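# Flip the gripper housing and return it to its tray

## Task

Pick up the loose gripper housing, turn it upside down and set it back in its tray. Its two halves must stay joined, and no part of it may stick out past the tray's open side by more than about a fingernail's width. The tray is loose and must end up standing on all four feet on the raised bench top, with no foot more than half off an edge. Finally open the grippers and pull the arms away.

## Robot and tools

ROBOT. Two arms, left_arm and right_arm, face each other across a table. Each has six joints and a two-finger parallel gripper with a wrist camera. In the scene frame the table centre is the origin, +z is up and the table top is at z = +0.020 m. left_arm's base sits at (-0.010, +0.461, +0.039) m on the +y side, and right_arm's at (-0.012, -0.457, +0.039) m. The arm names do not match the sides of the images.

FRAMES. Every pose, velocity and camera pose that a result reports for an arm is in that arm's own base frame. Each base frame has +z up. Motion offsets are taken along the gripper's current Hand target axes: +x points along the fingers and the fingers open and close along y. end_effector_position is the point between the fingers, 3 to 4 cm behind the tips. Only the last 1.5 cm of each finger pad is flat. Reported positions and orientations can be off by a few centimetres, more at long reach.

execute_actions(actions, cameras). actions is a list of actions. Each action is a table of up to 15 rows, and each row is applied for one control step of 1/30 s. If a table has fewer than 15 rows, its last row repeats until 15 steps have run. A row always has 14 numbers in [-1, 1], even if only one arm moves. The first 7 are for left_arm: dx, dy, dz, rx, ry, rz, opening. The next 7 are the same for right_arm. dx to rz are an offset, not a pose. They are measured from the Hand target held when the action began, along that target's axes. Every row of an action counts from that same start, so rows do not add up within one action. The next action starts from the new Hand target, so repeating an offset moves the gripper further. 1.0 equals 0.6 m or 180 degrees. rx, ry and rz form a single rotation vector. opening is absolute: +1 is fully open (0.080 m), empty fingers meet near -0.78, and values down to -1 close no further. Closing fully takes at least about 0.6 s. Sending six zeros re-commands the Hand target. An empty actions list only reports the state. cameras lists the images to return: omitted, null or ["all"] gives all, [] gives none, and an unknown name invalidates the call.

move(target, speed, blend, opening_speed, blocking, cameras). target is either one 14-number row, laid out as above, or a list of up to 15 such rows. Every row is an offset from the Hand targets at the start of the move, not from the row before it. speed is in m/s, from 0.002 to 2.4, default 0.25; turning is capped at twice that value in rad/s. Give one speed, or one per target. blend is a corner radius in m; the default 0 stops at each point. opening_speed is how fast the commanded opening changes, per second on the -1 to +1 scale, at least 0.2. Paths are straight, do not avoid obstacles, and last between 0.5 s and 10 s. A changed opening in a later row is applied only once everything has come to rest at that row. With blocking=false the call returns after about 0.5 s while the move keeps running. The result carries a "move:" line. done means the arm is at rest within 8 mm and 2 degrees of its target. off_target, moving, held, fault and blocked name other endings. blocked means something stopped the gripper and the arm now stays where it halted. limits=paced means the pose was clipped, and limits=held means a check withheld steps. Do not route a path close to the arm's own base; go around it.

wait(seconds) lets the scene run for 0 to 10 s while each arm keeps its last command. stop() brakes a running move. zoom_image(camera, region) enlarges part of the latest image from cam_left_wrist or cam_right_wrist. Both images are 672x504, and region is [x0, y0, x1, y1] in pixels from the top-left, at most 504 by 504. read_manual gives licence texts only. finished_scene(scene) takes this scene's number and closes the scene for good, so call it only when the housing rests correctly without the robot.

RESULTS. Each arm reports end_effector_position (m), end_effector_quat_wxyz, velocities, its Hand target (the last commanded pose after clipping; new offsets start from it) and Tool commands. grip_measured is on the same scale as opening. Joint positions end with the finger opening in metres. Joint torques and External joint torques follow the joint order. "within noise" means the arm is still. The gripper often settles short of or below its Hand target. Sending the move again, or the missing distance as an offset, closes the gap; waiting does not.

GRIPPING. Note grip_measured when the fingers first touch, then command about 0.08 below that value for a firm hold. Readings can be about 1 mm off, and under a hard squeeze up to about 3 mm (0.067) narrower than the part. Re-send the current opening whenever you do not want it to change, because a 0 is a real command.

CAUTIONS. The controller limits each commanded orientation to 32 degrees from the measured one, so make big turns in steps and check for tilt afterwards. Contact torque limits in N m are waist 18.2, shoulder 22.5, elbow 22.4, wrist pitch 5.92, wrist yaw 5.9 and wrist roll 5.54. Reaching one stops that arm for 10 s, and a held object's weight counts toward it. Holding loads, stretching out or pushing at unreachable poses heats the motors. MOTOR HOT appears at 50 °C, and at 95 °C the arm is stopped. Never let the arms or grippers hit or pinch each other. Move slowly into contact. To stop a push, command the target back past the gripper. Do not drop the housing or release it while it is moving. Nothing may fall off or be left off the table. Keep the loose tray upright and on the bench top. Loose objects may occasionally get a brief push. A camera cable touching an object counts as the arm touching it.

Each tool is called after "Emit:" by a JSON object that holds its "api" and its "payload".

## Session

Emit:
{"api": "execute_actions", "payload": {"actions": []}}

Scene clock: 0.00 s.
left_arm: end_effector_position=(+0.3164, -0.0233, +0.3187) grip_measured=+1.000 end_effector_quat_wxyz=(+0.950, -0.019, +0.304, +0.065) | right_arm: end_effector_position=(+0.3421, -0.0254, +0.3812) grip_measured=+0.984 end_effector_quat_wxyz=(+0.811, +0.418, +0.267, -0.310)
Joint positions: left_arm=[-0.202 1.158 1.331 -0.82 -0.275 -0.198 0.08] | right_arm=[0.068 1.525 2.013 -1.308 0.329 1.126 0.079]
Joint velocities: within noise
Joint torques (N m): no reading
External joint torques (N m): no reading
Heat: left arm: hottest wrist yaw 33 °C (+0.0 °C/min); right arm: hottest elbow 29 °C (+0.0 °C/min).
Hand target: left_arm +0.3163, -0.0232, +0.3190; +0.951, -0.019, +0.303, +0.065 | right_arm +0.3417, -0.0255, +0.3829; +0.812, +0.419, +0.265, -0.308
Tool commands: left_gripper/opening=+1.0 right_gripper/opening=+0.984185

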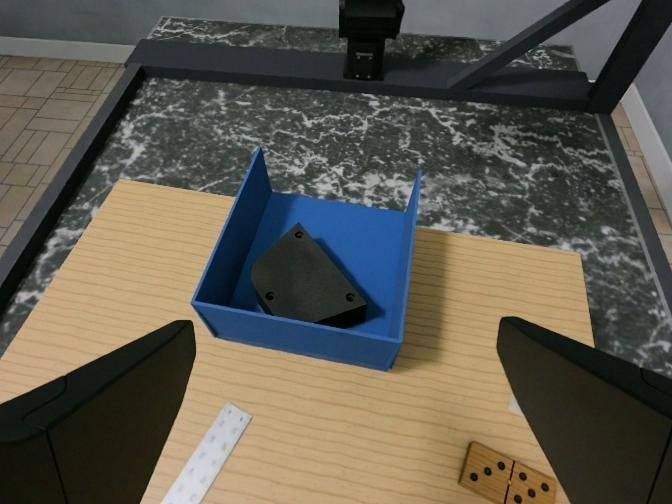

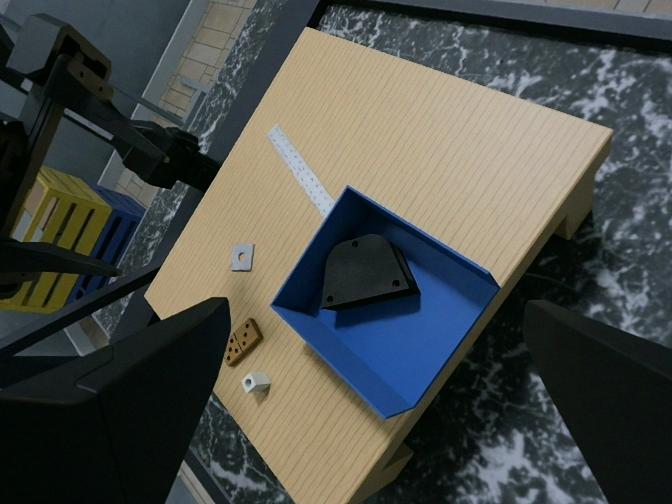

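Emit:
{"api": "zoom_image", "payload": {"camera": "cam_left_wrist", "region": [180, 140, 440, 380]}}

Emit:
{"api": "zoom_image", "payload": {"camera": "cam_right_wrist", "region": [260, 170, 520, 430]}}

Scaled by 1.938 from the camera's 672x504 image, which has a finer 960x720 frame.

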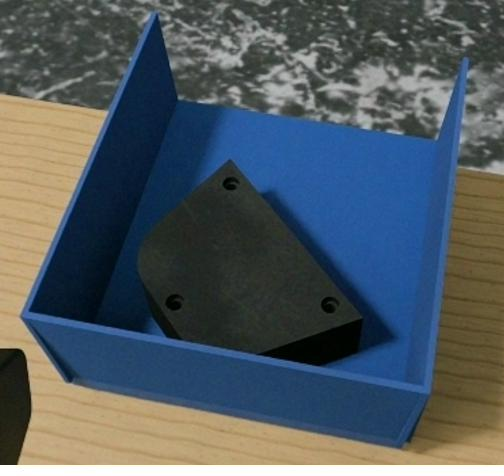

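Scaled by 1.938 from the camera's 672x504 image, which has a finer 960x720 frame.

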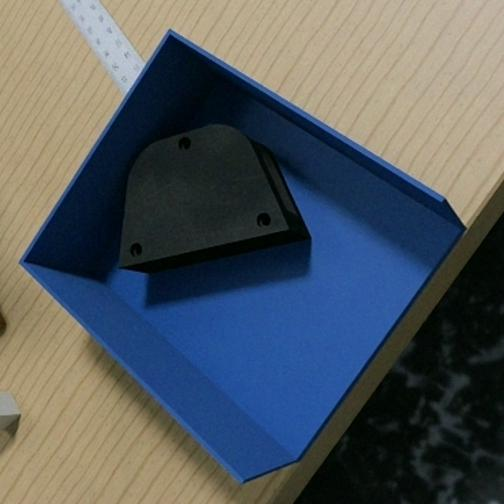

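Emit:
{"api": "move", "payload": {"target": [[0,0,0,0,0,0,1,-0.052,-0.240,-0.164,-0.313,-0.0806,0.155,1],[0.193,0.0555,0.159,0.034,0.191,-0.027,1,-0.052,-0.240,-0.164,-0.313,-0.0806,0.155,1]]}}

Scene clock: 112.27 s.
left_arm: end_effector_position=(+0.4564, +0.0291, +0.3309) grip_measured=+1.000 end_effector_quat_wxyz=(+0.903, +0.004, +0.429, +0.009) | right_arm: end_effector_position=(+0.2003, +0.0002, +0.2810) grip_measured=+0.984 end_effector_quat_wxyz=(+0.985, +0.001, +0.174, -0.002)
Joint positions: left_arm=[0.072 1.948 2.349 -1.288 0.025 0.054 0.08] | right_arm=[0.012 0.456 0.786 -0.68 0.015 0.007 0.079]
Joint velocities: within noise
Joint torques (N m): left_arm=[0.26 -6.51 5.44 1.1 0.1 0.21] | right_arm=[-0.32 -0.03 4.34 1.75 -0.18 -0.07]
External joint torques (N m): left_arm=[0.26 2.16 -0.32 -0.27 0.08 0.21] | right_arm=[-0.33 -0.66 -1.73 0.06 -0.18 -0.08]
Heat: left arm: hottest elbow 32 °C (+3.0 °C/min); right arm: hottest elbow 35 °C (+1.0 °C/min).
Hand target: left_arm +0.4602, +0.0299, +0.3299; +0.820, +0.000, +0.572, +0.000 | right_arm +0.1999, +0.0004, +0.2798; +0.985, +0.000, +0.174, +0.000
Off the commanded pose: left_arm 0.004 m, 19 deg | right_arm 0.001 m, 0 deg.
joint sent to its limit (left arm) — joint 3 (elbow), upper limit, where the elbow is as straight as it goes. The joint targets are off in orientation, not in position.
move: off_target (left_arm)

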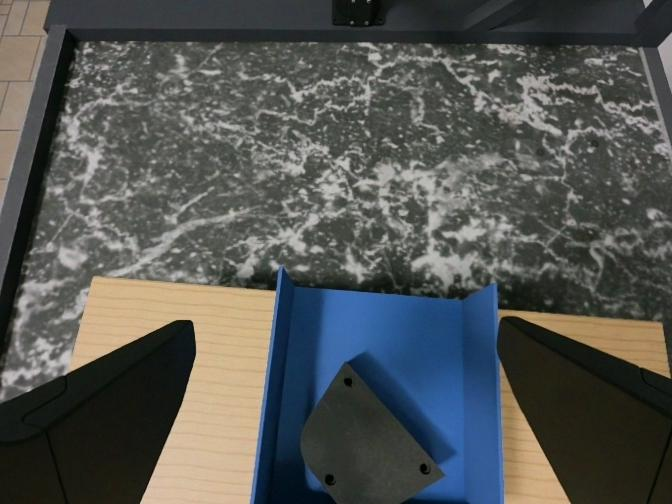

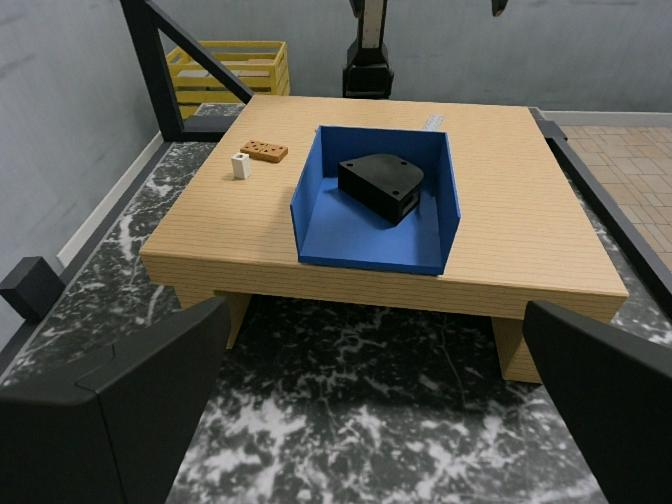

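Emit:
{"api": "zoom_image", "payload": {"camera": "cam_right_wrist", "region": [270, 100, 490, 290]}}

Emit:
{"api": "zoom_image", "payload": {"camera": "cam_left_wrist", "region": [230, 250, 530, 504]}}

Scaled by 2.291 from the camera's 672x504 image, which has a finer 960x720 frame.

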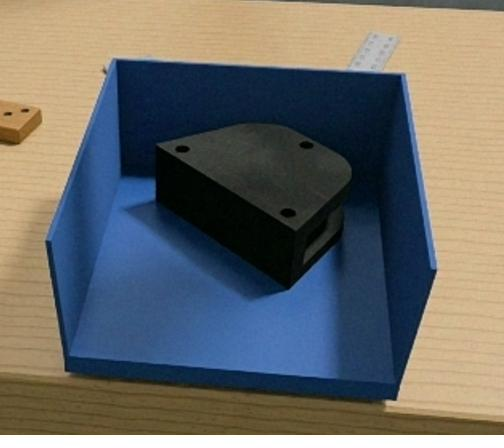

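Scaled by 1.680 from the camera's 672x504 image, which has a finer 960x720 frame.

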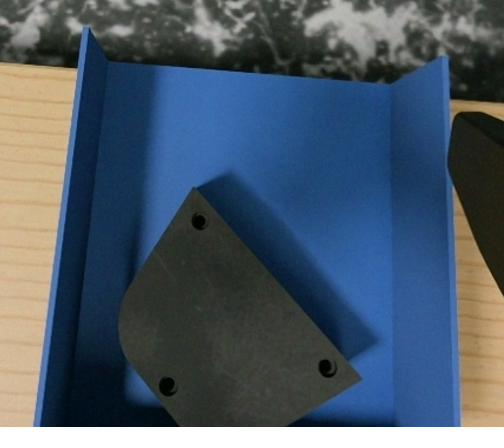

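Emit:
{"api": "move", "payload": {"target": [0.0535,-0.0248,-0.1443,0,0,0,1,0,0,0,0,0,0,1]}}

Scene clock: 627.90 s.
left_arm: end_effector_position=(+0.3931, +0.0158, +0.2686) grip_measured=+1.000 end_effector_quat_wxyz=(+0.820, -0.001, +0.572, -0.001) | right_arm: end_effector_position=(+0.2003, +0.0002, +0.2810) grip_measured=+0.984 end_effector_quat_wxyz=(+0.985, +0.001, +0.174, -0.002)
Joint positions: left_arm=[0.048 1.858 2.098 -1.46 0.019 0.044 0.08] | right_arm=[0.012 0.456 0.786 -0.68 0.015 0.007 0.079]
Joint velocities: within noise
Joint torques (N m): left_arm=[-0.31 -8.55 3.37 0.5 -0.15 -0.13] | right_arm=[-0.28 -0.02 4.33 1.75 -0.17 -0.06]
External joint torques (N m): left_arm=[-0.33 -0.7 -2.31 -0.41 -0.16 -0.13] | right_arm=[-0.29 -0.66 -1.76 0.06 -0.17 -0.06]
Heat: left arm: hottest shoulder 36 °C (+0.0 °C/min); right arm: hottest wrist pitch 39 °C (+1.0 °C/min).
Hand target: left_arm +0.3900, +0.0150, +0.2699; +0.820, +0.000, +0.572, +0.000 | right_arm +0.1999, +0.0004, +0.2798; +0.985, +0.001, +0.174, +0.000
Off the commanded pose: left_arm 0.003 m, 0 deg | right_arm 0.001 m, 0 deg.
move: done

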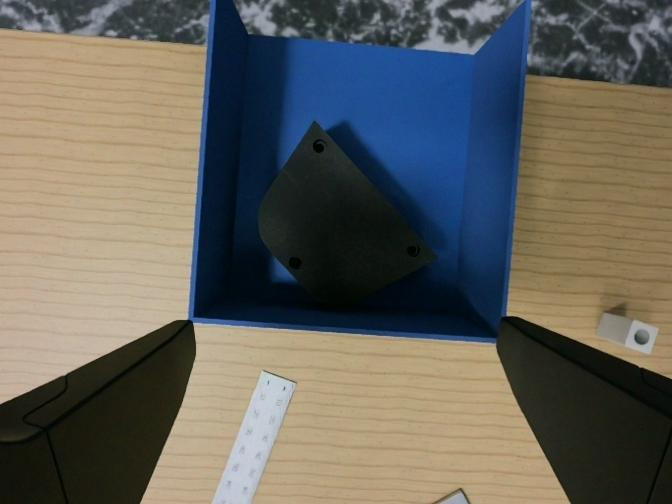

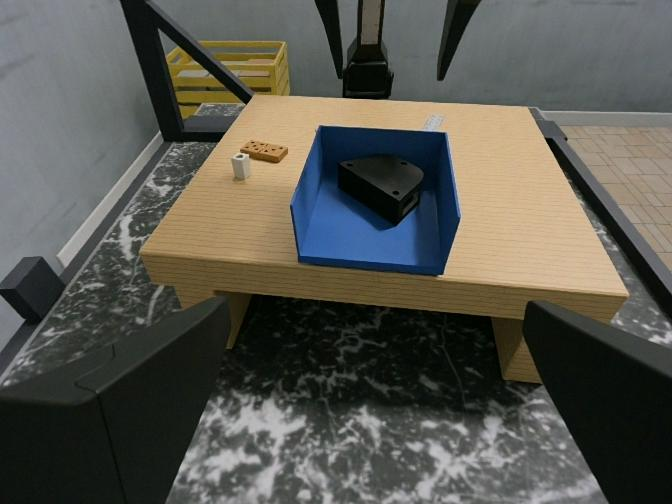

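Emit:
{"api": "zoom_image", "payload": {"camera": "cam_left_wrist", "region": [180, 0, 540, 360]}}

Scaled by 1.400 from the camera's 672x504 image, which has a finer 960x720 frame.

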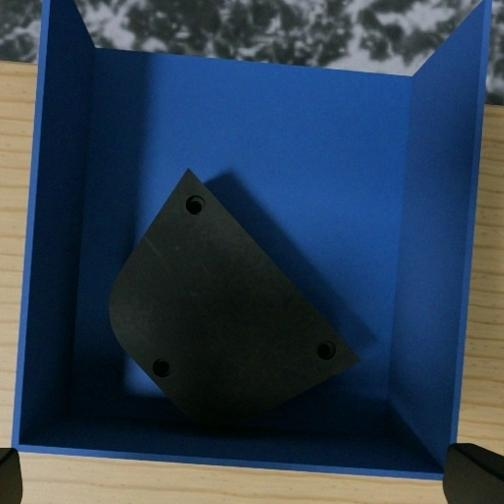

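Emit:
{"api": "zoom_image", "payload": {"camera": "cam_left_wrist", "region": [120, 290, 600, 504]}}

Scaled by 1.050 from the camera's 672x504 image, which has a finer 960x720 frame.

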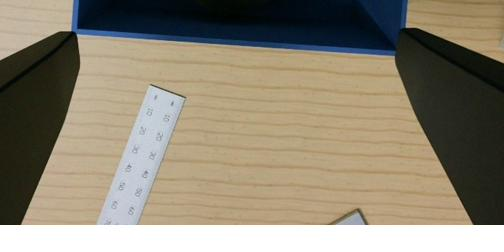

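Emit:
{"api": "move", "payload": {"target": [0.028,-0.0583,-0.0688,0.514,0.086,-0.0915,1,0,0,0,0,0,0,1]}}

Scene clock: 737.87 s.
left_arm: end_effector_position=(+0.3601, -0.0194, +0.2379) grip_measured=+1.000 end_effector_quat_wxyz=(+0.526, +0.549, +0.444, -0.474) | right_arm: end_effector_position=(+0.2003, +0.0002, +0.2810) grip_measured=+0.984 end_effector_quat_wxyz=(+0.985, +0.001, +0.174, -0.002)
Joint positions: left_arm=[-0.052 1.852 2.003 -1.564 0.003 1.572 0.08] | right_arm=[0.012 0.456 0.786 -0.68 0.015 0.007 0.079]
Joint velocities: within noise
Joint torques (N m): left_arm=[-0.27 -8.31 3.32 0.14 -0.07 0.12] | right_arm=[-0.32 -0.01 4.3 1.76 -0.17 -0.07]
External joint torques (N m): left_arm=[-0.28 -0.56 -2.29 -0.43 -0.13 0.13] | right_arm=[-0.31 -0.61 -1.76 0.08 -0.18 -0.07]
Heat: left arm: hottest shoulder 43 °C (+1.0 °C/min); right arm: hottest wrist pitch 40 °C (+0.0 °C/min).
Hand target: left_arm +0.3570, -0.0200, +0.2399; +0.484, +0.515, +0.485, -0.515 | right_arm +0.1999, +0.0004, +0.2798; +0.985, +0.001, +0.174, +0.000
Off the commanded pose: left_arm 0.004 m, 9 deg | right_arm 0.001 m, 0 deg.
joint sent to its limit (left arm) — joint 4 (wrist pitch), lower limit. The joint targets are off in orientation, not in position.
move: off_target (left_arm)

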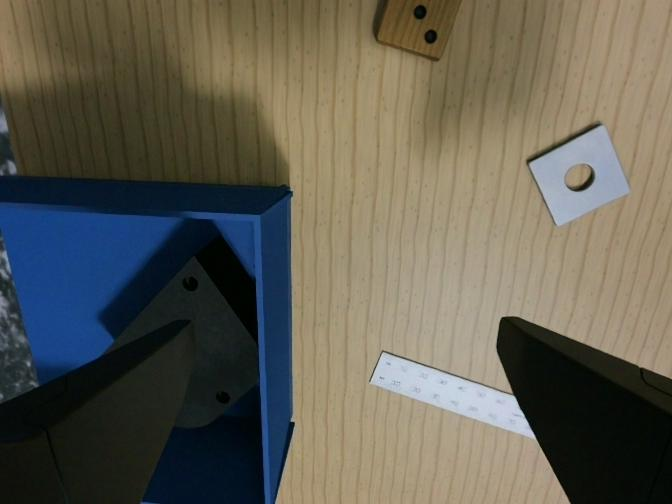

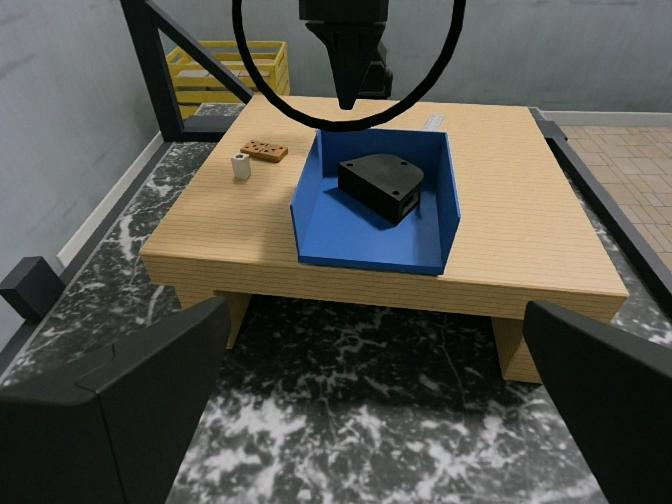

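Emit:
{"api": "move", "payload": {"target": [0.05,-0.0115,0.004,0,0,0,1,0,0,0,0,0,0,1]}}

Emit:
{"api": "zoom_image", "payload": {"camera": "cam_left_wrist", "region": [0, 150, 350, 500]}}

Emit:
{"api": "zoom_image", "payload": {"camera": "cam_right_wrist", "region": [270, 60, 490, 280]}}

Scene clock: 772.70 s.
left_arm: end_effector_position=(+0.3506, -0.0211, +0.2177) grip_measured=+1.000 end_effector_quat_wxyz=(+0.505, +0.534, +0.463, -0.495) | right_arm: end_effector_position=(+0.2003, +0.0002, +0.2810) grip_measured=+0.984 end_effector_quat_wxyz=(+0.985, +0.001, +0.174, -0.002)
Joint positions: left_arm=[-0.059 1.853 1.928 -1.564 0.002 1.573 0.08] | right_arm=[0.012 0.456 0.786 -0.68 0.015 0.007 0.079]
Joint velocities: within noise
Joint torques (N m): left_arm=[-0.19 -5.6 3.03 0.03 -0.03 -0.11] | right_arm=[-0.31 -0.04 4.34 1.76 -0.18 -0.08]
External joint torques (N m): left_arm=[-0.16 2.17 -2.61 -0.4 -0.08 -0.11] | right_arm=[-0.31 -0.65 -1.71 0.08 -0.19 -0.08]
Heat: left arm: hottest shoulder 43 °C (+0.0 °C/min); right arm: hottest wrist pitch 40 °C (+0.0 °C/min).
Hand target: left_arm +0.3500, -0.0219, +0.2099; +0.484, +0.515, +0.484, -0.515 | right_arm +0.1999, +0.0004, +0.2798; +0.985, +0.001, +0.174, +0.000
Off the commanded pose: left_arm 0.008 m, 5 deg | right_arm 0.001 m, 0 deg.
joint sent to its limit (left arm) — joint 4 (wrist pitch), lower limit. The joint targets are off in orientation, not in position.
move: off_target (left_arm)

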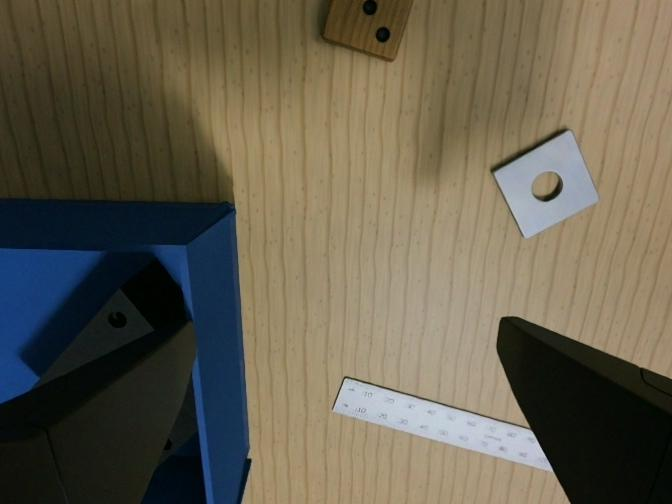

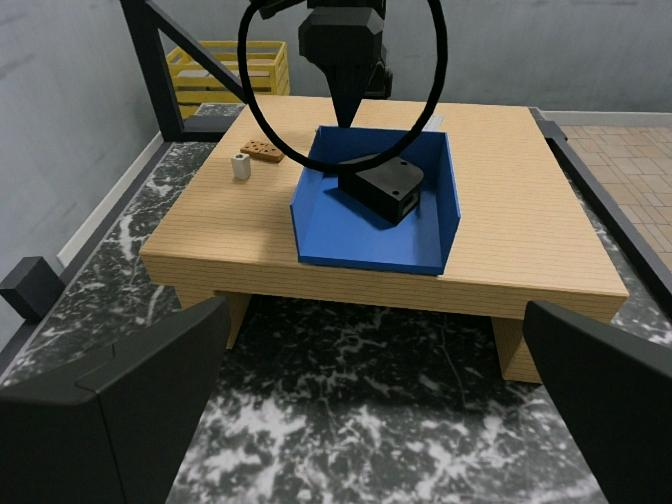

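Scaled by 1.440 from the camera's 672x504 image, which has a finer 960x720 frame.

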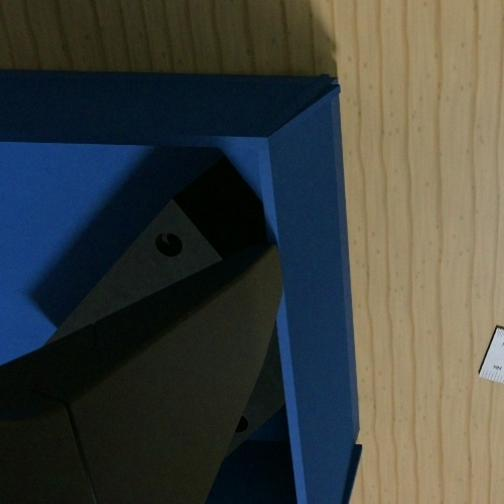

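Scaled by 2.291 from the camera's 672x504 image, which has a finer 960x720 frame.

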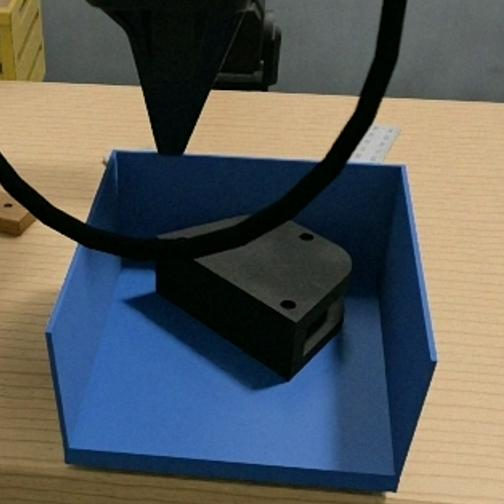

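Emit:
{"api": "move", "payload": {"target": [[-0.025,0.0127,0,0,0,0,1,0,0,0,0,0,0,1],[-0.025,0.0127,-0.121,0,0,0,1,0,0,0,0,0,0,1]]}}

Emit:
{"api": "zoom_image", "payload": {"camera": "cam_left_wrist", "region": [0, 100, 350, 450]}}

Emit:
{"api": "zoom_image", "payload": {"camera": "cam_right_wrist", "region": [270, 60, 490, 280]}}

Scene clock: 897.70 s.
left_arm: end_effector_position=(+0.3594, +0.0496, +0.2263) grip_measured=+1.000 end_effector_quat_wxyz=(+0.510, +0.548, +0.459, -0.478) | right_arm: end_effector_position=(+0.2003, +0.0002, +0.2810) grip_measured=+0.984 end_effector_quat_wxyz=(+0.985, +0.001, +0.174, -0.002)
Joint positions: left_arm=[0.138 1.878 1.993 -1.564 0.001 1.766 0.08] | right_arm=[0.012 0.456 0.786 -0.68 0.015 0.007 0.079]
Joint velocities: within noise
Joint torques (N m): left_arm=[0.01 -5.79 5.28 0.09 0.01 0.13] | right_arm=[-0.29 0.01 4.33 1.75 -0.16 -0.07]
External joint torques (N m): left_arm=[-0.03 2.09 -0.31 -0.42 -0.04 0.14] | right_arm=[-0.3 -0.64 -1.68 0.09 -0.16 -0.07]
Heat: left arm: hottest shoulder 34 °C (-1.0 °C/min); right arm: hottest wrist pitch 42 °C (+1.0 °C/min).
Hand target: left_arm +0.3620, +0.0501, +0.2249; +0.484, +0.515, +0.484, -0.515 | right_arm +0.1999, +0.0004, +0.2798; +0.985, +0.001, +0.174, +0.000
Off the commanded pose: left_arm 0.003 m, 7 deg | right_arm 0.001 m, 0 deg.
joint sent to its limit (left arm) — joint 4 (wrist pitch), lower limit. The joint targets are off in orientation, not in position.
move: off_target (left_arm)

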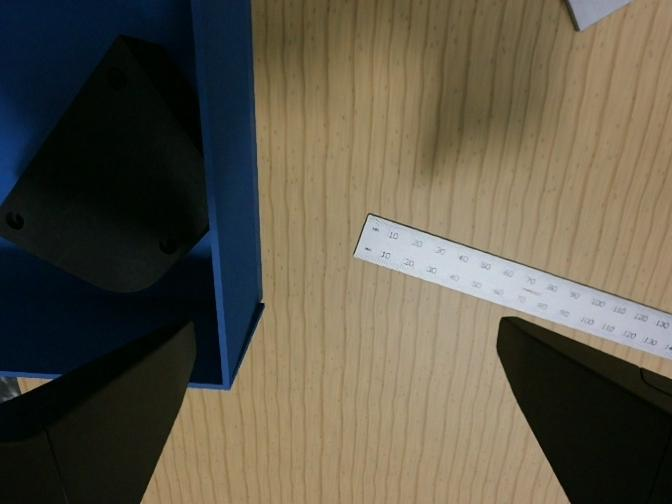

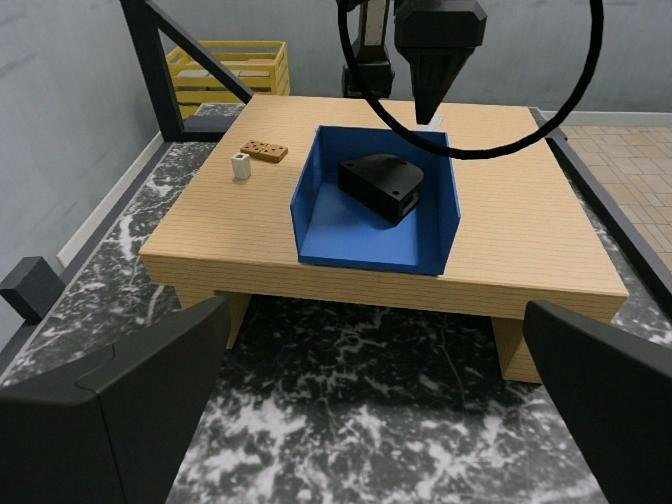

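Scaled by 1.440 from the camera's 672x504 image, which has a finer 960x720 frame.

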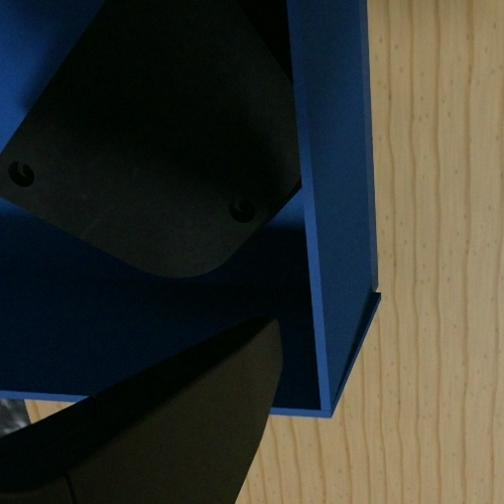

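Scaled by 2.291 from the camera's 672x504 image, which has a finer 960x720 frame.

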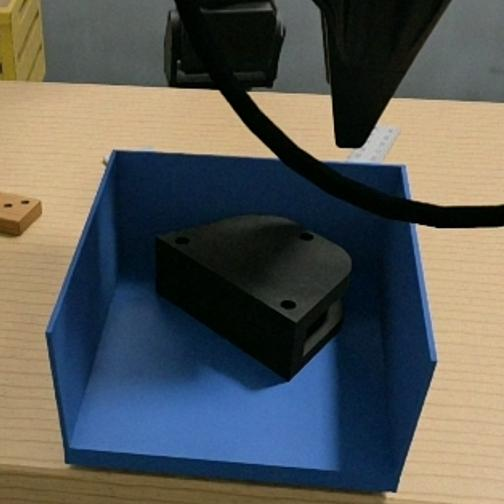

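Emit:
{"api": "move", "payload": {"target": [0.0755,-0.002,-0.0047,0,0,0,1,0,0,0,0,0,0,1], "speed": 0.08}}

Emit:
{"api": "zoom_image", "payload": {"camera": "cam_left_wrist", "region": [0, 100, 350, 450]}}

Emit:
{"api": "zoom_image", "payload": {"camera": "cam_right_wrist", "region": [270, 60, 490, 280]}}

Scene clock: 921.93 s.
left_arm: end_effector_position=(+0.3623, +0.0513, +0.1870) grip_measured=+1.000 end_effector_quat_wxyz=(+0.489, +0.522, +0.479, -0.508) | right_arm: end_effector_position=(+0.2003, +0.0002, +0.2810) grip_measured=+0.984 end_effector_quat_wxyz=(+0.985, +0.001, +0.174, -0.002)
Joint positions: left_arm=[0.141 1.936 1.916 -1.526 0.001 1.774 0.08] | right_arm=[0.012 0.456 0.786 -0.68 0.015 0.007 0.079]
Joint velocities: within noise
Joint torques (N m): left_arm=[0.48 -6.19 3.22 -0.01 0.01 0.14] | right_arm=[-0.28 0.01 4.32 1.76 -0.17 -0.07]
External joint torques (N m): left_arm=[0.48 2.25 -2.42 -0.33 -0.05 0.14] | right_arm=[-0.29 -0.58 -1.77 0.07 -0.17 -0.07]
Heat: left arm: hottest elbow 34 °C (+3.0 °C/min); right arm: hottest wrist pitch 42 °C (+1.0 °C/min).
Hand target: left_arm +0.3612, +0.0529, +0.1796; +0.484, +0.515, +0.484, -0.515 | right_arm +0.1999, +0.0004, +0.2798; +0.985, +0.001, +0.174, +0.000
Off the commanded pose: left_arm 0.008 m, 1 deg | right_arm 0.001 m, 0 deg.
move: done

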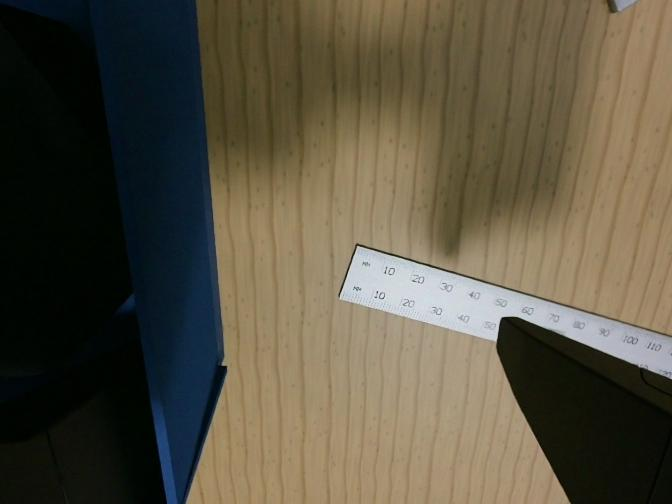

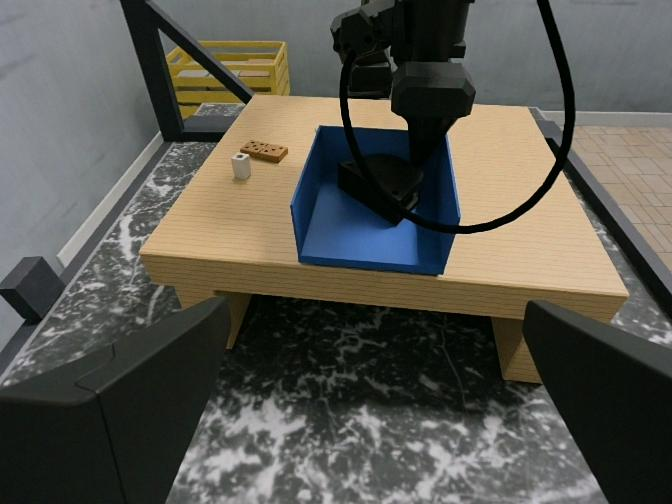

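Scaled by 1.440 from the camera's 672x504 image, which has a finer 960x720 frame.

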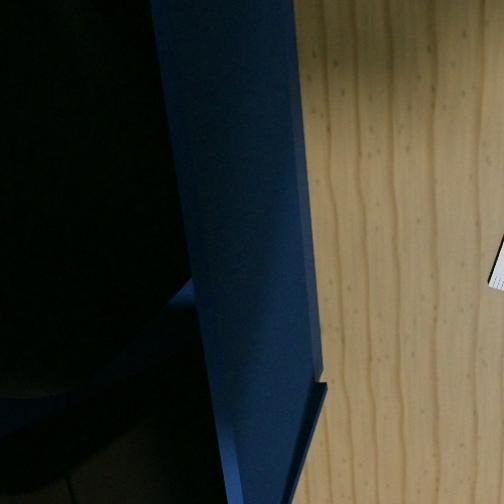

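Scaled by 2.291 from the camera's 672x504 image, which has a finer 960x720 frame.

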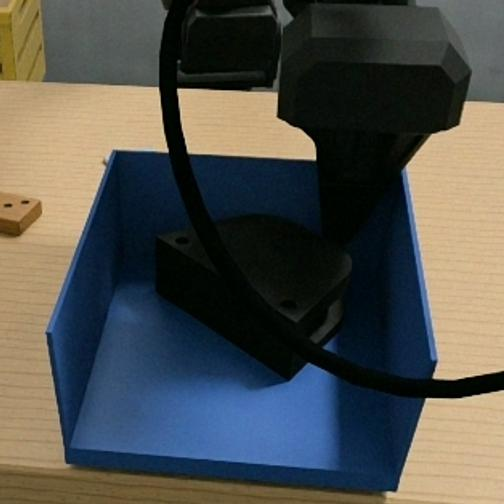

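Emit:
{"api": "move", "payload": {"target": [0.015,0,0,0,0,0,1,0,0,0,0,0,0,1], "speed": 0.06}}

Emit:
{"api": "zoom_image", "payload": {"camera": "cam_right_wrist", "region": [300, 100, 480, 260]}}

Scene clock: 935.03 s.
left_arm: end_effector_position=(+0.3633, +0.0514, +0.1761) grip_measured=+1.000 end_effector_quat_wxyz=(+0.488, +0.521, +0.480, -0.510) | right_arm: end_effector_position=(+0.2003, +0.0002, +0.2810) grip_measured=+0.984 end_effector_quat_wxyz=(+0.985, +0.001, +0.174, -0.002)
Joint positions: left_arm=[0.141 1.936 1.871 -1.487 0.001 1.774 0.08] | right_arm=[0.012 0.456 0.786 -0.68 0.015 0.007 0.079]
Joint velocities: within noise
Joint torques (N m): left_arm=[0.47 -6.96 3.22 -0.03 0.01 0.13] | right_arm=[-0.3 -0.05 4.33 1.76 -0.17 -0.07]
External joint torques (N m): left_arm=[0.51 1.47 -2.42 -0.33 -0.05 0.13] | right_arm=[-0.3 -0.65 -1.73 0.08 -0.17 -0.07]
Heat: left arm: hottest shoulder 34 °C (+0.0 °C/min); right arm: hottest wrist pitch 42 °C (+1.0 °C/min).
Hand target: left_arm +0.3612, +0.0529, +0.1706; +0.484, +0.515, +0.484, -0.515 | right_arm +0.1999, +0.0004, +0.2798; +0.985, +0.001, +0.174, +0.000
Off the commanded pose: left_arm 0.006 m, 1 deg | right_arm 0.001 m, 0 deg.
move: done

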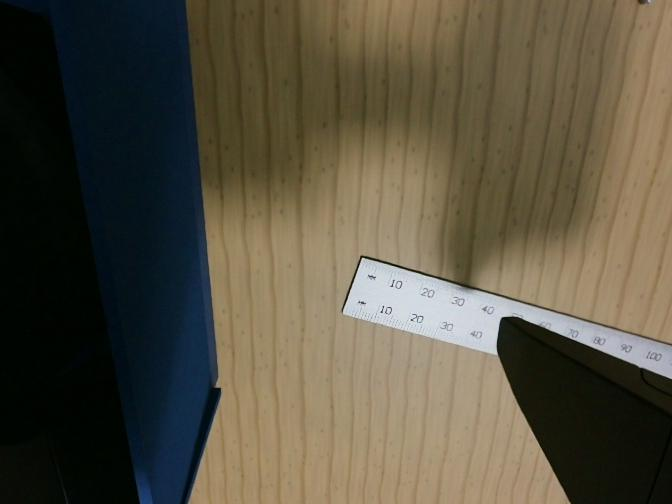

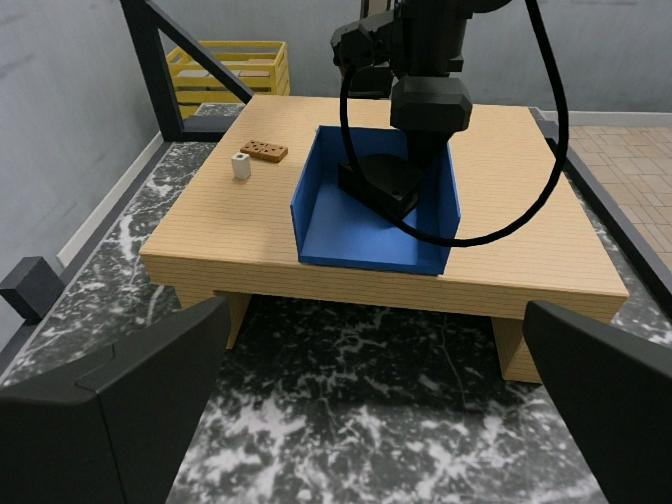

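Scaled by 2.800 from the camera's 672x504 image, which has a finer 960x720 frame.

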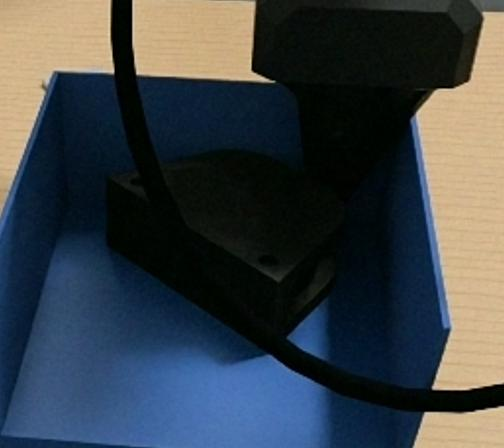

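Emit:
{"api": "move", "payload": {"target": [0,0.03,0,0,0,0,1,0,0,0,0,0,0,1], "speed": 0.04}}

Emit:
{"api": "zoom_image", "payload": {"camera": "cam_right_wrist", "region": [300, 100, 480, 260]}}

Scene clock: 941.17 s.
left_arm: end_effector_position=(+0.3766, +0.0517, +0.1739) grip_measured=+1.000 end_effector_quat_wxyz=(+0.485, +0.518, +0.481, -0.514) | right_arm: end_effector_position=(+0.2003, +0.0002, +0.2810) grip_measured=+0.984 end_effector_quat_wxyz=(+0.985, +0.001, +0.174, -0.002)
Joint positions: left_arm=[0.137 2.005 1.961 -1.519 0.001 1.774 0.08] | right_arm=[0.012 0.456 0.786 -0.68 0.015 0.007 0.079]
Joint velocities: within noise
Joint torques (N m): left_arm=[-0.02 -6.3 5.29 -0.04 0 -0.2] | right_arm=[-0.34 -0.04 4.3 1.75 -0.18 -0.07]
External joint torques (N m): left_arm=[0.06 2.7 -0.39 -0.33 -0.06 -0.2] | right_arm=[-0.34 -0.63 -1.79 0.07 -0.18 -0.08]
Heat: left arm: hottest shoulder 35 °C (+1.0 °C/min); right arm: hottest wrist pitch 42 °C (+0.0 °C/min).
Hand target: left_arm +0.3791, +0.0519, +0.1706; +0.484, +0.515, +0.484, -0.515 | right_arm +0.1999, +0.0004, +0.2798; +0.985, +0.001, +0.174, +0.000
Off the commanded pose: left_arm 0.004 m, 0 deg | right_arm 0.001 m, 0 deg.
move: done

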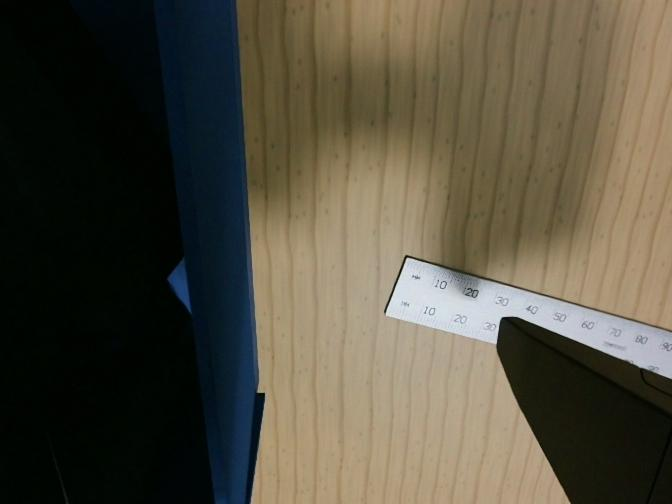

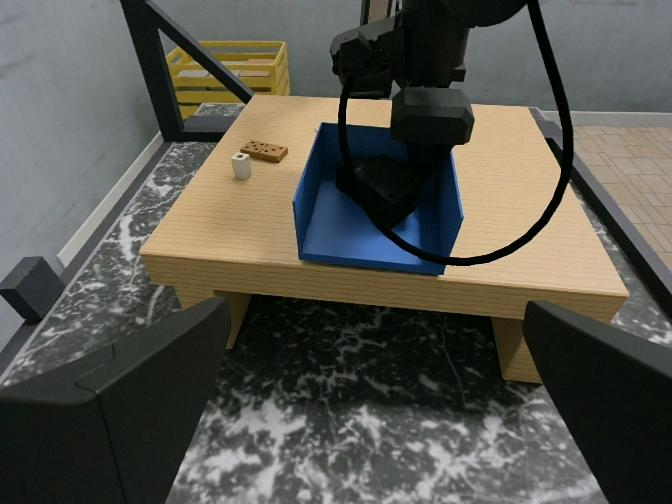

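Scaled by 2.800 from the camera's 672x504 image, which has a finer 960x720 frame.

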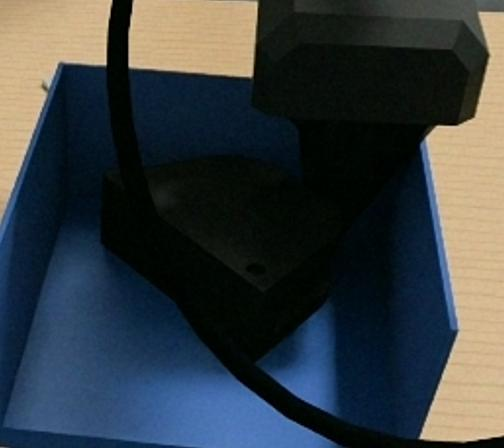

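Emit:
{"api": "move", "payload": {"target": [[0,-0.012,0,0,0,0,1,0,0,0,0,0,0,1],[0.02,-0.012,0,0,0,0,1,0,0,0,0,0,0,1],[0.02,0.03,0.0,0,0,0,1,0,0,0,0,0,0,1]], "speed": 0.04}}

Emit:
{"api": "zoom_image", "payload": {"camera": "cam_right_wrist", "region": [270, 90, 490, 310]}}

Scene clock: 962.23 s.
left_arm: end_effector_position=(+0.3933, +0.0499, +0.1711) grip_measured=+1.000 end_effector_quat_wxyz=(+0.488, +0.524, +0.477, -0.509) | right_arm: end_effector_position=(+0.2003, +0.0002, +0.2810) grip_measured=+0.984 end_effector_quat_wxyz=(+0.985, +0.001, +0.174, -0.002)
Joint positions: left_arm=[0.126 2.059 2.029 -1.514 0.001 1.766 0.08] | right_arm=[0.012 0.456 0.786 -0.68 0.015 0.007 0.079]
Joint velocities: within noise
Joint torques (N m): left_arm=[0.09 -4.84 4.32 0.5 0 -0.25] | right_arm=[-0.3 -0.04 4.37 1.76 -0.17 -0.07]
External joint torques (N m): left_arm=[0.09 4.53 -1.38 0.17 -0.05 -0.25] | right_arm=[-0.31 -0.69 -1.68 0.07 -0.17 -0.08]
Heat: left arm: hottest shoulder 35 °C (+1.0 °C/min); right arm: hottest wrist pitch 42 °C (+0.0 °C/min).
Hand target: left_arm +0.3971, +0.0507, +0.1586; +0.484, +0.515, +0.484, -0.515 | right_arm +0.1999, +0.0004, +0.2798; +0.985, +0.001, +0.174, +0.000
Off the commanded pose: left_arm 0.013 m, 2 deg | right_arm 0.001 m, 0 deg.
move: off_target (left_arm)

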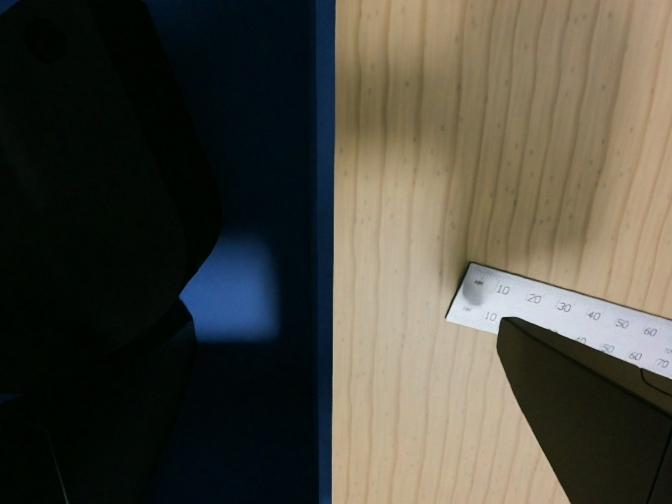

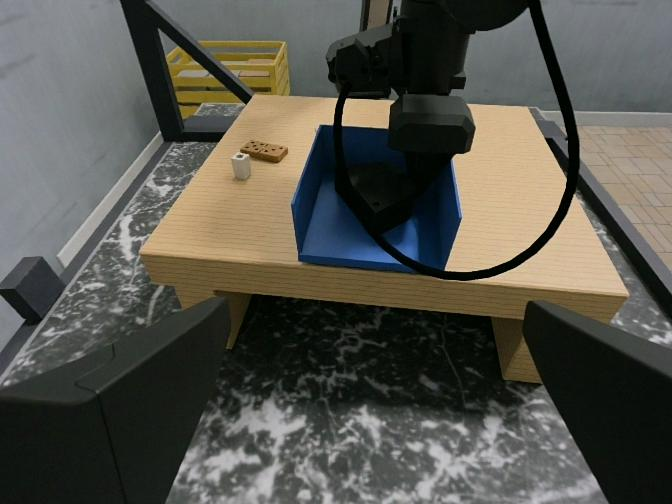

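Scaled by 2.291 from the camera's 672x504 image, which has a finer 960x720 frame.

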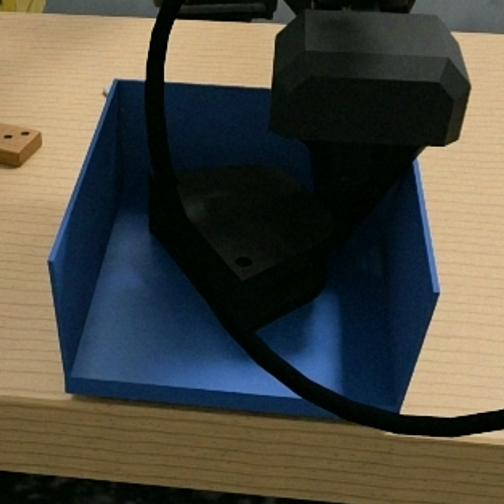

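Emit:
{"api": "move", "payload": {"target": [[-0.035,-0.01,0,0,0,0,1,0,0,0,0,0,0,1],[-0.035,-0.054,0.0178,0,0,0,1,0,0,0,0,0,0,1],[-0.005,-0.054,0.0178,0,0,0,1,0,0,0,0,0,0,1]], "speed": 0.06}}

Emit:
{"api": "zoom_image", "payload": {"camera": "cam_right_wrist", "region": [270, 90, 490, 310]}}

Scene clock: 1004.33 s.
left_arm: end_effector_position=(+0.3657, +0.0432, +0.1702) grip_measured=+1.000 end_effector_quat_wxyz=(+0.489, +0.522, +0.479, -0.509) | right_arm: end_effector_position=(+0.2003, +0.0002, +0.2810) grip_measured=+0.984 end_effector_quat_wxyz=(+0.985, +0.001, +0.174, -0.002)
Joint positions: left_arm=[0.118 1.933 1.844 -1.457 0.001 1.752 0.08] | right_arm=[0.012 0.456 0.786 -0.68 0.015 0.007 0.079]
Joint velocities: within noise
Joint torques (N m): left_arm=[-0.24 -6.55 2.43 0.41 0 -0.18] | right_arm=[-0.31 0 4.35 1.76 -0.18 -0.06]
External joint torques (N m): left_arm=[-0.22 1.97 -3.33 0.07 -0.05 -0.18] | right_arm=[-0.3 -0.64 -1.69 0.08 -0.18 -0.06]
Heat: left arm: hottest shoulder 34 °C (-1.0 °C/min); right arm: hottest wrist pitch 43 °C (+1.0 °C/min).
Hand target: left_arm +0.3640, +0.0421, +0.1616; +0.484, +0.515, +0.485, -0.515 | right_arm +0.1999, +0.0004, +0.2798; +0.985, +0.001, +0.174, +0.000
Off the commanded pose: left_arm 0.009 m, 1 deg | right_arm 0.001 m, 0 deg.
move: off_target (left_arm)

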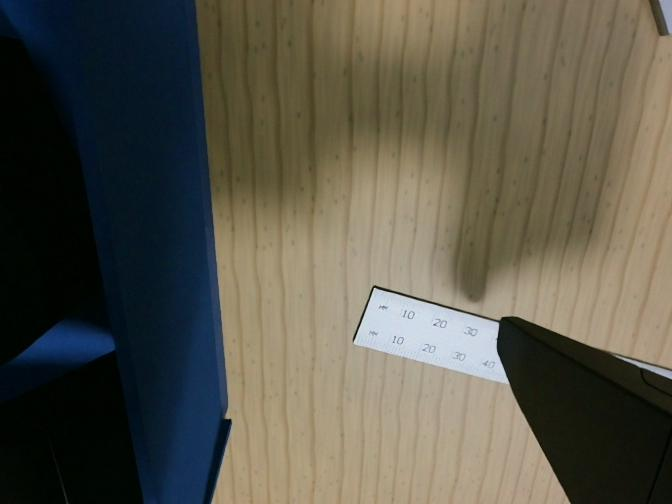

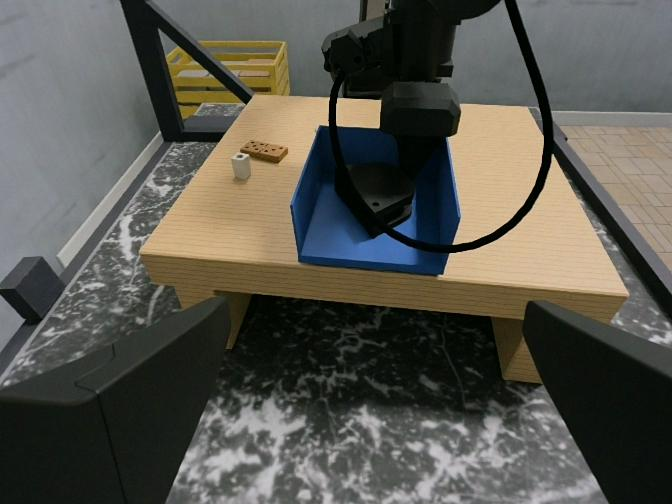

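Scaled by 2.291 from the camera's 672x504 image, which has a finer 960x720 frame.

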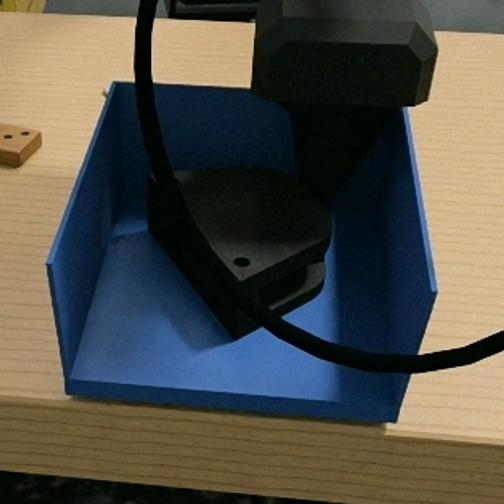

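Emit:
{"api": "zoom_image", "payload": {"camera": "cam_right_wrist", "region": [320, 150, 430, 250]}}

Scaled by 4.582 from the camera's 672x504 image, which has a finer 960x720 frame.

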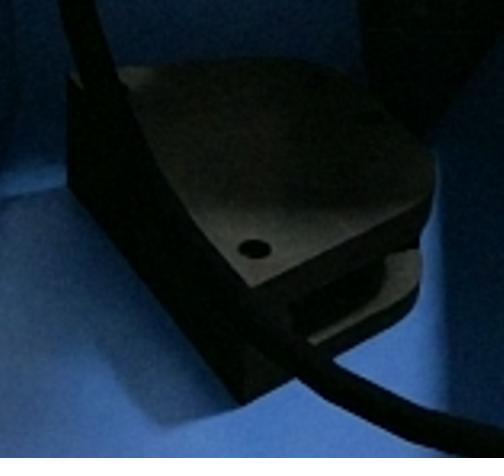

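Emit:
{"api": "move", "payload": {"target": [0,0.05,0,0,0,0,1,0,0,0,0,0,0,1], "speed": 0.04}}

Emit:
{"api": "zoom_image", "payload": {"camera": "cam_right_wrist", "region": [270, 90, 490, 310]}}

Scene clock: 1018.87 s.
left_arm: end_effector_position=(+0.3899, +0.0420, +0.1717) grip_measured=+1.000 end_effector_quat_wxyz=(+0.489, +0.520, +0.480, -0.509) | right_arm: end_effector_position=(+0.2003, +0.0002, +0.2810) grip_measured=+0.984 end_effector_quat_wxyz=(+0.985, +0.001, +0.174, -0.002)
Joint positions: left_arm=[0.107 2.046 2.012 -1.516 0.001 1.739 0.08] | right_arm=[0.012 0.456 0.786 -0.68 0.015 0.007 0.079]
Joint velocities: within noise
Joint torques (N m): left_arm=[-0.5 -5.25 4.61 0.45 0.02 -0.16] | right_arm=[-0.33 -0.04 4.3 1.76 -0.17 -0.07]
External joint torques (N m): left_arm=[-0.49 3.91 -1.03 0.12 -0.04 -0.16] | right_arm=[-0.33 -0.63 -1.72 0.1 -0.17 -0.07]
Heat: left arm: hottest shoulder 33 °C (-2.0 °C/min); right arm: hottest wrist pitch 43 °C (+1.0 °C/min).
Hand target: left_arm +0.3940, +0.0402, +0.1616; +0.484, +0.515, +0.484, -0.515 | right_arm +0.1999, +0.0004, +0.2798; +0.985, +0.001, +0.174, +0.000
Off the commanded pose: left_arm 0.011 m, 1 deg | right_arm 0.001 m, 0 deg.
move: off_target (left_arm)

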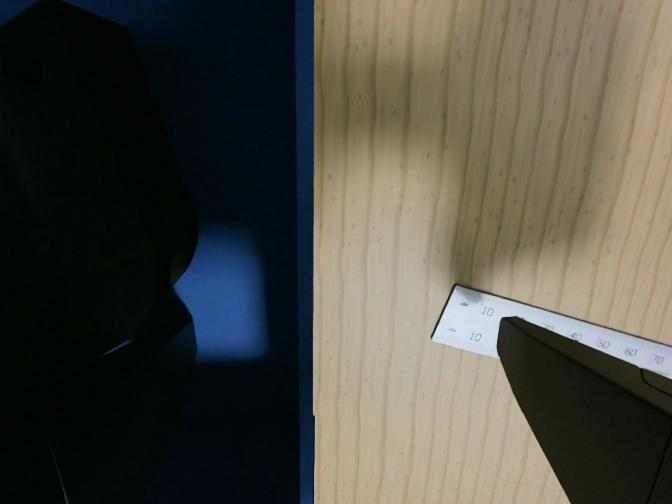

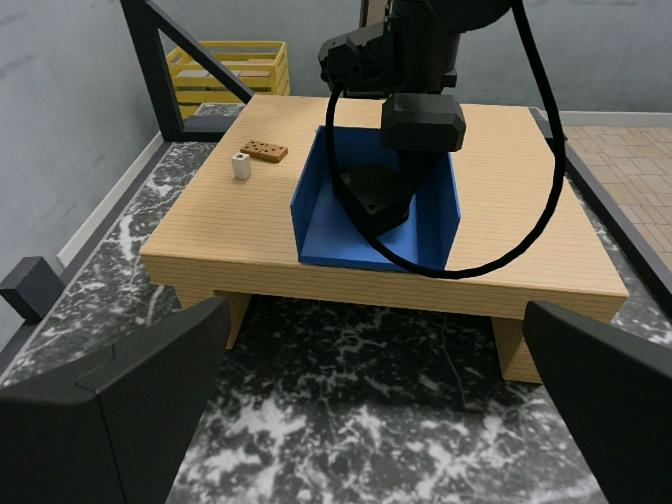

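Scaled by 2.291 from the camera's 672x504 image, which has a finer 960x720 frame.

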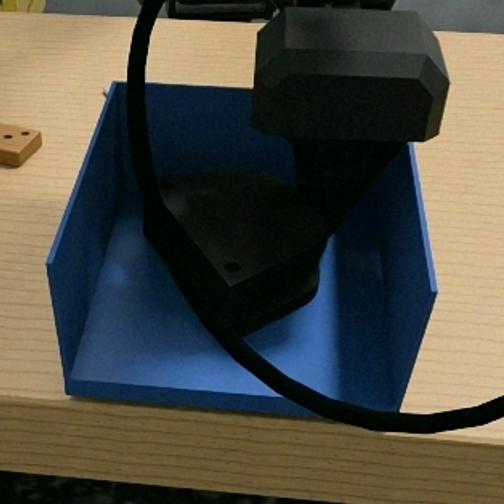

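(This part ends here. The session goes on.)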